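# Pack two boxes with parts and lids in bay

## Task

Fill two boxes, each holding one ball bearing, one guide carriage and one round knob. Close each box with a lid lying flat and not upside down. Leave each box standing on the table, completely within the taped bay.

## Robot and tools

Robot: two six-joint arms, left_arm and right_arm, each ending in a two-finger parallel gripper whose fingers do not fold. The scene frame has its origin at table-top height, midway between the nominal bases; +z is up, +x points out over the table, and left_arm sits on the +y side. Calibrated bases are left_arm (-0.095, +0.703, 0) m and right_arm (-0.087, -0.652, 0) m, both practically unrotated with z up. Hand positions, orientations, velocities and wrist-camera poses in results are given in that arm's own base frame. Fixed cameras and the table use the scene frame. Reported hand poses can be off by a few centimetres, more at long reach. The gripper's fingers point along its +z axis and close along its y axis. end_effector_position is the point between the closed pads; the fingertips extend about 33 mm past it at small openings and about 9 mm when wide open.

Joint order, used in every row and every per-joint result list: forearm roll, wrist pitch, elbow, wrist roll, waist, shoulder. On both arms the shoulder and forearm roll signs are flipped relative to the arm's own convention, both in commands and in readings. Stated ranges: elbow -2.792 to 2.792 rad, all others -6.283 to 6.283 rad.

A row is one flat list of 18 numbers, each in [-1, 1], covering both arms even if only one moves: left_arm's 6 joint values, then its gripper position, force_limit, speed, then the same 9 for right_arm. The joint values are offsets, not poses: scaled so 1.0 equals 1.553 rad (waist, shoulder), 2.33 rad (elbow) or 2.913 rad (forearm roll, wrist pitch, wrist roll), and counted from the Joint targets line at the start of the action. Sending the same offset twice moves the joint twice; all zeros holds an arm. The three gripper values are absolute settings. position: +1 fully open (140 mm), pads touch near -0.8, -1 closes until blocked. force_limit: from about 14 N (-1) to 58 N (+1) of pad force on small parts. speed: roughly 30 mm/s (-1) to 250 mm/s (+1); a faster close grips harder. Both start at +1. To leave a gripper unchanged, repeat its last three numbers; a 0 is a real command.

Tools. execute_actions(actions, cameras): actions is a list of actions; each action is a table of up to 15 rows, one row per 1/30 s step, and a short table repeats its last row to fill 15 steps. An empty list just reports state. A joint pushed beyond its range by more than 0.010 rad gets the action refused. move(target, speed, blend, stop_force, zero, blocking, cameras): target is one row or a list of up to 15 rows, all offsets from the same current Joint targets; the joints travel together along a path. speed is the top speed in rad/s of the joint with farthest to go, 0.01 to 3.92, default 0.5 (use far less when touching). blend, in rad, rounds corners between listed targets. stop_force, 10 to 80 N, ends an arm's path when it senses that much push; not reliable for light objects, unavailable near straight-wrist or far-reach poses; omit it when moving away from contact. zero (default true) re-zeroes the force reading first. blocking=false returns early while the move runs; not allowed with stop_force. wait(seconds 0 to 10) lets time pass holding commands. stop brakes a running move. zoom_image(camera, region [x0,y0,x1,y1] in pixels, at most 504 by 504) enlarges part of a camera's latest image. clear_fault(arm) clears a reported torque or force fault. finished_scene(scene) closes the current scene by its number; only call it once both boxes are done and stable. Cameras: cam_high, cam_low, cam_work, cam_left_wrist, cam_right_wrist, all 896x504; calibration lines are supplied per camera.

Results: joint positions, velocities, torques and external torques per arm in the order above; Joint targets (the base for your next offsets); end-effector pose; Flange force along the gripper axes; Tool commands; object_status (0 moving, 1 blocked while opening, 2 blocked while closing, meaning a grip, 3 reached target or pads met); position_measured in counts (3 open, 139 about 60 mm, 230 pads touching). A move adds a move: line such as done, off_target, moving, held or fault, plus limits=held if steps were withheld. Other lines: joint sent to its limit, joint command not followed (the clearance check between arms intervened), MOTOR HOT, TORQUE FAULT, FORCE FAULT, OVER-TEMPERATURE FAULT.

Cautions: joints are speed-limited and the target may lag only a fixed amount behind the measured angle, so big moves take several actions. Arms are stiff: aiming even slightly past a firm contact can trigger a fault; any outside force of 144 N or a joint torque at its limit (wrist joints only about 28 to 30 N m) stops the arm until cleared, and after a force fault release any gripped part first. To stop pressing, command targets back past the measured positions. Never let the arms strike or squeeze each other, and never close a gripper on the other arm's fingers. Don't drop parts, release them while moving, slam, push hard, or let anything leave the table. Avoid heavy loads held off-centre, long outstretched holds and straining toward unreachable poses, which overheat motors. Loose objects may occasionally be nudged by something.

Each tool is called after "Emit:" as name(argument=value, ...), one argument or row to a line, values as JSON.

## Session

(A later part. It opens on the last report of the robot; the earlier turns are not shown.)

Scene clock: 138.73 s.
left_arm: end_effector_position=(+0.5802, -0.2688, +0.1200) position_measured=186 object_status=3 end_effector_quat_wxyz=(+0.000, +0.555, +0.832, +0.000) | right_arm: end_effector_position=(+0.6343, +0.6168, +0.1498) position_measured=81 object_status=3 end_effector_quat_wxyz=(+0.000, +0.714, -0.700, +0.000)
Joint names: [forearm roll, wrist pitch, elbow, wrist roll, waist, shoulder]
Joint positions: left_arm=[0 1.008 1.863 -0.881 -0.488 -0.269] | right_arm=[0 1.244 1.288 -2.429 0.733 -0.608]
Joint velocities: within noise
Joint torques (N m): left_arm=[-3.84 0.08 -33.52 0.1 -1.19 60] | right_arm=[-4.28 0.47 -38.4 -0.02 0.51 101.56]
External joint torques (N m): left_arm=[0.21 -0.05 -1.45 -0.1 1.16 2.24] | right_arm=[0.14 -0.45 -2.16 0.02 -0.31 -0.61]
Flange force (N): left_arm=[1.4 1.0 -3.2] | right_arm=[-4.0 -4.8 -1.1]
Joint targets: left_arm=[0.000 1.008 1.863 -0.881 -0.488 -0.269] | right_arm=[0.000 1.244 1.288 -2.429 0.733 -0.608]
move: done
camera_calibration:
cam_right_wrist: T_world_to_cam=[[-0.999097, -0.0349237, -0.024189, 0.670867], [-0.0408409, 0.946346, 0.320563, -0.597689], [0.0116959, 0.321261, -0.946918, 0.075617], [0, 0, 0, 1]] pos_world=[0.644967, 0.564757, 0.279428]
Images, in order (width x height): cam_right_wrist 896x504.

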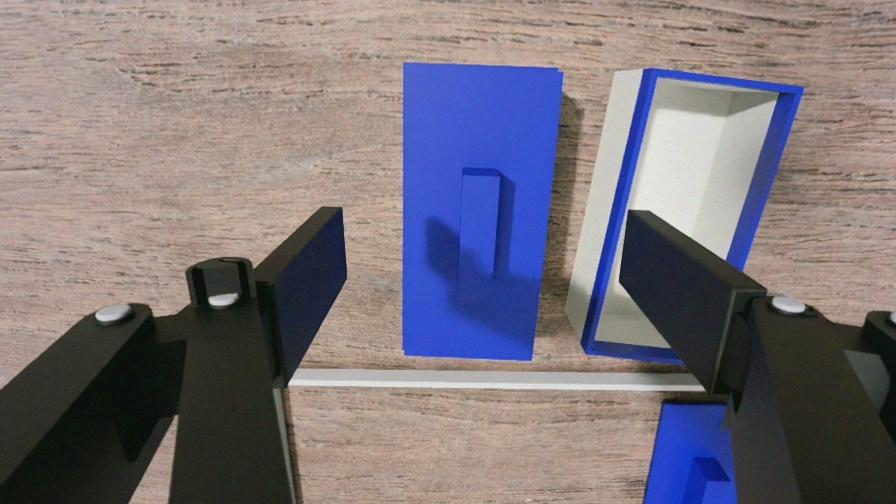

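Emit:
move(
  target=[
    [0,0,0,0,0,0,-0.45,-1,-1,0,0,0,0,0,0,0.28,-0.01,-1],
    [0,0,0,0,0,0,-0.45,-1,-1,0,-0.0546,0.0410,-0.0090,-0.0028,-0.0409,0.28,-0.01,-1],
    [0,0,0,0,0,0,-0.45,-1,-1,0,-0.0546,0.0410,-0.0090,-0.0028,-0.0409,-1,-0.01,-1],
  ],
  speed=0.15,
  cameras=["cam_right_wrist"],
)

Emit:
move(
  target=[
    [0,0,0,0,0,0,-0.45,-1,-1,0,0.0533,-0.0370,0,0,0.0444,-1,-0.01,-1],
    [0,0,0,0,0,0,-0.45,-1,-1,0,-0.0198,0.2806,-0.0642,-0.1475,0.3839,-1,-0.01,-1],
    [0,0,0,0,0,0,-0.45,-1,-1,0,-0.0919,0.3213,-0.0642,-0.1475,0.3097,-1,-0.01,-1],
  ],
  speed=[0.12,0.45,0.2],
  cameras=["cam_right_wrist","cam_work"],
)

Emit:
move(
  target=[0,0,0,0,0,0,-0.45,-1,-1,0,-0.0063,0.003,0,0,-0.0073,-1,-0.01,-1],
  speed=0.012,
  stop_force=10,
  cameras=["cam_right_wrist"],
)

Scene clock: 143.53 s.
left_arm: end_effector_position=(+0.5802, -0.2688, +0.1200) position_measured=186 object_status=3 end_effector_quat_wxyz=(+0.000, +0.555, +0.832, +0.000) | right_arm: end_effector_position=(+0.6344, +0.6118, +0.0445) position_measured=123 object_status=0 end_effector_quat_wxyz=(+0.000, +0.722, -0.692, +0.000)
Joint names: [forearm roll, wrist pitch, elbow, wrist roll, waist, shoulder]
Joint positions: left_arm=[0 1.008 1.863 -0.881 -0.488 -0.269] | right_arm=[0 1.085 1.384 -2.455 0.728 -0.672]
Joint velocities: within noise
Joint torques (N m): left_arm=[-3.84 0.1 -33.72 0.08 -1.51 59.55] | right_arm=[-3.96 0.02 -32.27 -0.24 0.39 98.43]
External joint torques (N m): left_arm=[0.22 -0.07 -1.3 -0.08 1.58 3.13] | right_arm=[0.08 0.01 -5.73 0.24 -0.11 5.98]
Flange force (N): left_arm=[3.0 0.5 -3.9] | right_arm=[-4.2 -4.5 -8.4]
Joint targets: left_arm=[0.000 1.008 1.863 -0.881 -0.488 -0.269] | right_arm=[0.000 1.085 1.384 -2.455 0.728 -0.672]
move: done
camera_calibration:
cam_right_wrist: T_world_to_cam=[[-0.998087, -0.0569254, -0.0241162, 0.680986], [-0.0616551, 0.945258, 0.320445, -0.545354], [0.00455458, 0.321319, -0.94696, -0.0180063], [0, 0, 0, 1]] pos_world=[0.646141, 0.560052, 0.174128]
Images, in order (width x height): cam_right_wrist 896x504.

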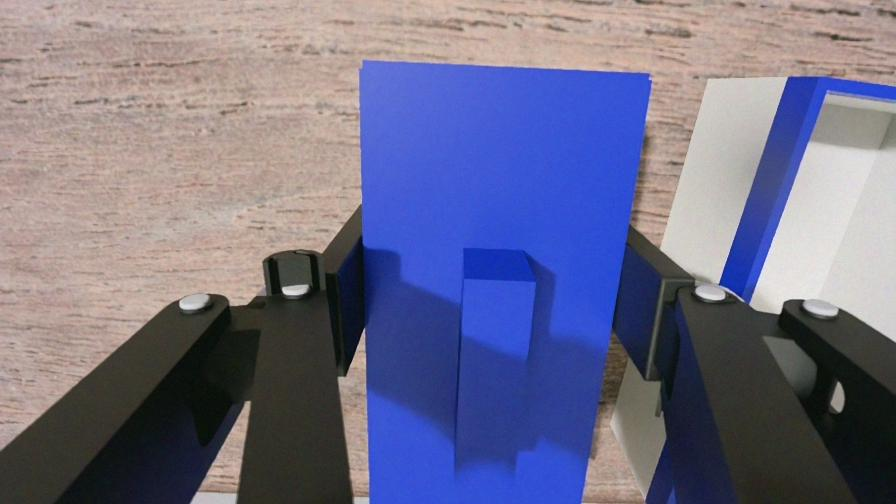

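Scene clock: 147.97 s.
left_arm: end_effector_position=(+0.5802, -0.2688, +0.1200) position_measured=186 object_status=3 end_effector_quat_wxyz=(+0.000, +0.555, +0.832, +0.000) | right_arm: end_effector_position=(+0.4452, +0.2819, +0.0466) position_measured=123 object_status=2 end_effector_quat_wxyz=(+0.000, +0.707, -0.707, +0.000)
Joint names: [forearm roll, wrist pitch, elbow, wrist roll, waist, shoulder]
Joint positions: left_arm=[0 1.008 1.863 -0.881 -0.488 -0.269] | right_arm=[0 0.818 2.132 -2.642 0.499 -0.191]
Joint velocities: within noise
Joint torques (N m): left_arm=[-3.84 0.09 -33.77 0.03 -1.8 60.38] | right_arm=[-3.45 0.43 -31.19 -0.01 0.19 55.48]
External joint torques (N m): left_arm=[0.23 -0.05 -1.15 -0.03 1.74 1.95] | right_arm=[0.27 -0.41 -0.02 0.01 -0.11 -4.12]
Flange force (N): left_arm=[2.2 1.7 -2.7] | right_arm=[-2.8 -4.8 6.2]
Joint targets: left_arm=[0.000 1.008 1.863 -0.881 -0.488 -0.269] | right_arm=[0.000 0.818 2.133 -2.642 0.499 -0.191]
move: done
camera_calibration:
cam_right_wrist: T_world_to_cam=[[-0.999598, -0.0148811, -0.0241129, 0.462274], [-0.0218289, 0.947006, 0.320474, -0.26404], [0.0180661, 0.320872, -0.94695, 0.0849705], [0, 0, 0, 1]] pos_world=[0.45479, 0.229662, 0.176228]
Images, in order (width x height): cam_work 896x504, cam_right_wrist 896x504.

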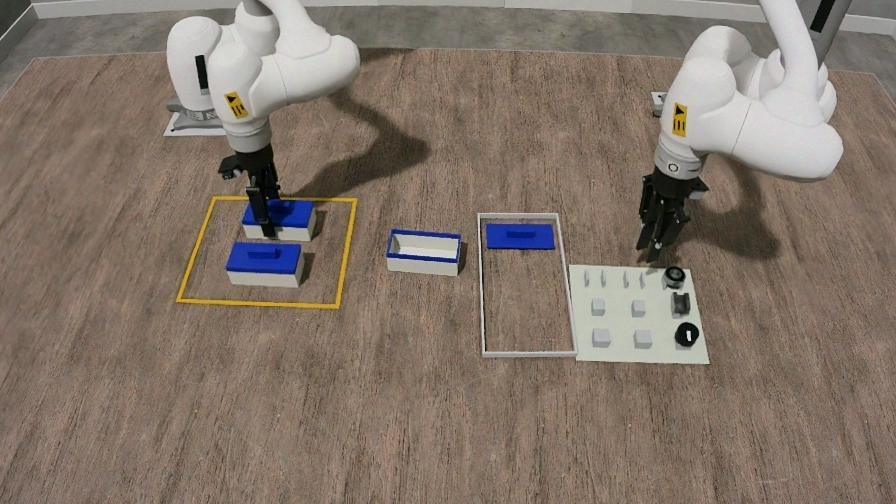

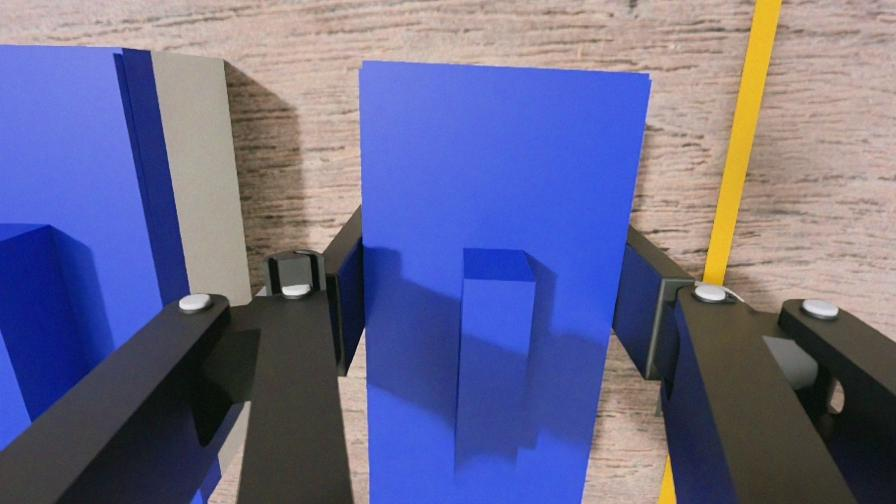

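Scene clock: 149.00 s.
left_arm: end_effector_position=(+0.5802, -0.2688, +0.1200) position_measured=186 object_status=3 end_effector_quat_wxyz=(+0.000, +0.555, +0.832, +0.000) | right_arm: end_effector_position=(+0.4452, +0.2819, +0.0439) position_measured=123 object_status=2 end_effector_quat_wxyz=(+0.000, +0.707, -0.707, +0.000)
Joint names: [forearm roll, wrist pitch, elbow, wrist roll, waist, shoulder]
Joint positions: left_arm=[0 1.008 1.863 -0.881 -0.488 -0.269] | right_arm=[0 0.812 2.135 -2.642 0.499 -0.194]
Joint velocities: within noise
Joint torques (N m): left_arm=[-3.81 0.08 -33.49 0.05 -1.67 60.35] | right_arm=[-3.47 -0.99 -23.07 -0.19 0.96 41.87]
External joint torques (N m): left_arm=[0.19 -0.05 -1.48 -0.05 1.75 2.02] | right_arm=[0.3 1.01 -8 0.19 -0.83 10.02]
Flange force (N): left_arm=[1.7 2.0 -3.1] | right_arm=[0.6 -1.4 -21.4]
Joint targets: left_arm=[0.000 1.008 1.863 -0.881 -0.488 -0.269] | right_arm=[0.000 0.812 2.135 -2.642 0.499 -0.194]
move: contact (right_arm); right_arm: the wrist pitch is farthest, 0.012 rad from its target
camera_calibration:
cam_right_wrist: T_world_to_cam=[[-0.999594, -0.0149407, -0.0242421, 0.462244], [-0.0219284, 0.946975, 0.320559, -0.263137], [0.0181673, 0.320961, -0.946918, 0.0823417], [0, 0, 0, 1]] pos_world=[0.45479, 0.229662, 0.173528]
Images, in order (width x height): cam_right_wrist 896x504.

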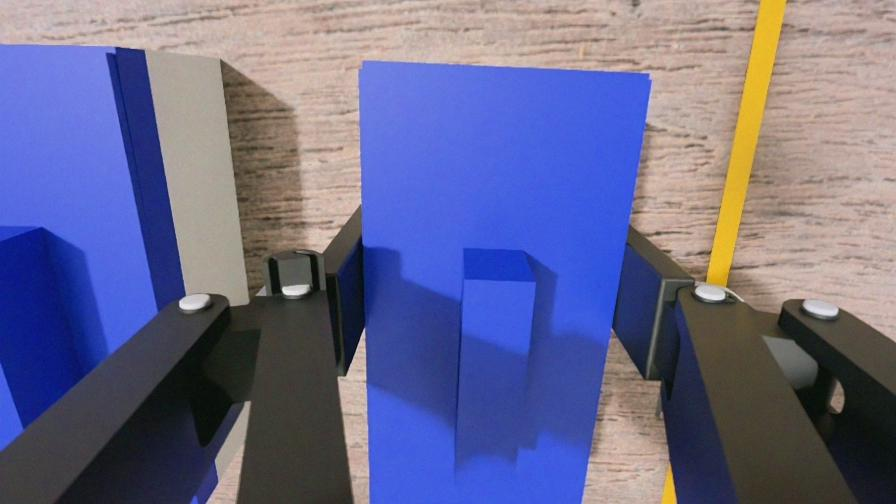

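Emit:
move(
  target=[
    [0,0,0,0,0,0,-0.45,-1,-1,0,0,0,0,0,0,0.28,-0.01,-1],
    [0,0,0,0,0,0,-0.45,-1,-1,0,0.1076,-0.066,0,0,0.103,0.28,-0.01,-1],
  ],
  speed=0.2,
  cameras=["cam_right_wrist","cam_work","cam_low"],
)

Scene clock: 152.23 s.
left_arm: end_effector_position=(+0.5802, -0.2688, +0.1200) position_measured=186 object_status=3 end_effector_quat_wxyz=(+0.000, +0.555, +0.832, +0.000) | right_arm: end_effector_position=(+0.4457, +0.2821, +0.1993) position_measured=94 object_status=3 end_effector_quat_wxyz=(+0.000, +0.707, -0.707, +0.000)
Joint names: [forearm roll, wrist pitch, elbow, wrist roll, waist, shoulder]
Joint positions: left_arm=[0 1.008 1.863 -0.881 -0.488 -0.269] | right_arm=[0 1.125 1.981 -2.642 0.499 -0.034]
Joint velocities: within noise
Joint torques (N m): left_arm=[-3.85 0.07 -33.59 0.08 -1.92 60.36] | right_arm=[-4.14 0.46 -37.31 0 0.33 45.5]
External joint torques (N m): left_arm=[0.24 -0.04 -1.42 -0.08 1.99 2.4] | right_arm=[0.2 -0.44 -1.33 0 -0.24 -3.12]
Flange force (N): left_arm=[2.4 1.8 -3.4] | right_arm=[-3.4 -6.2 1.6]
Joint targets: left_arm=[0.000 1.008 1.863 -0.881 -0.488 -0.269] | right_arm=[0.000 1.125 1.981 -2.642 0.499 -0.034]
move: done
camera_calibration:
cam_right_wrist: T_world_to_cam=[[-0.999587, -0.0148038, -0.0246201, 0.466505], [-0.0219205, 0.946967, 0.320583, -0.313142], [0.0185685, 0.32099, -0.9469, 0.229226], [0, 0, 0, 1]] pos_world=[0.455192, 0.229862, 0.328928]
Images, in order (width x height): cam_low 896x504, cam_work 896x504, cam_right_wrist 896x504.

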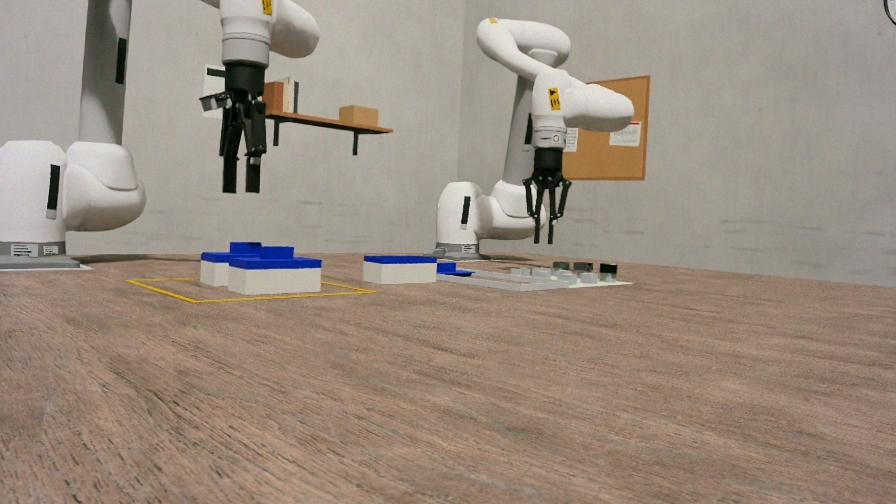

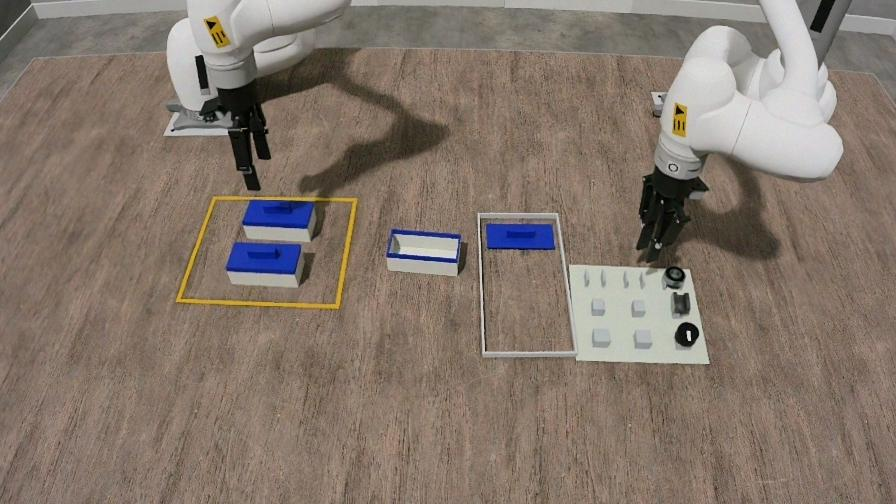

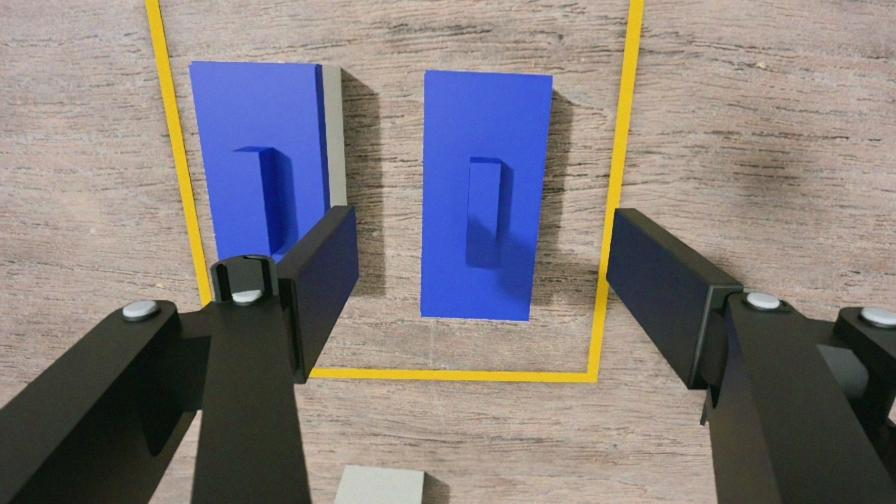

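Emit:
finished_scene(
  scene=2,
)

The scene is finished: the task was done.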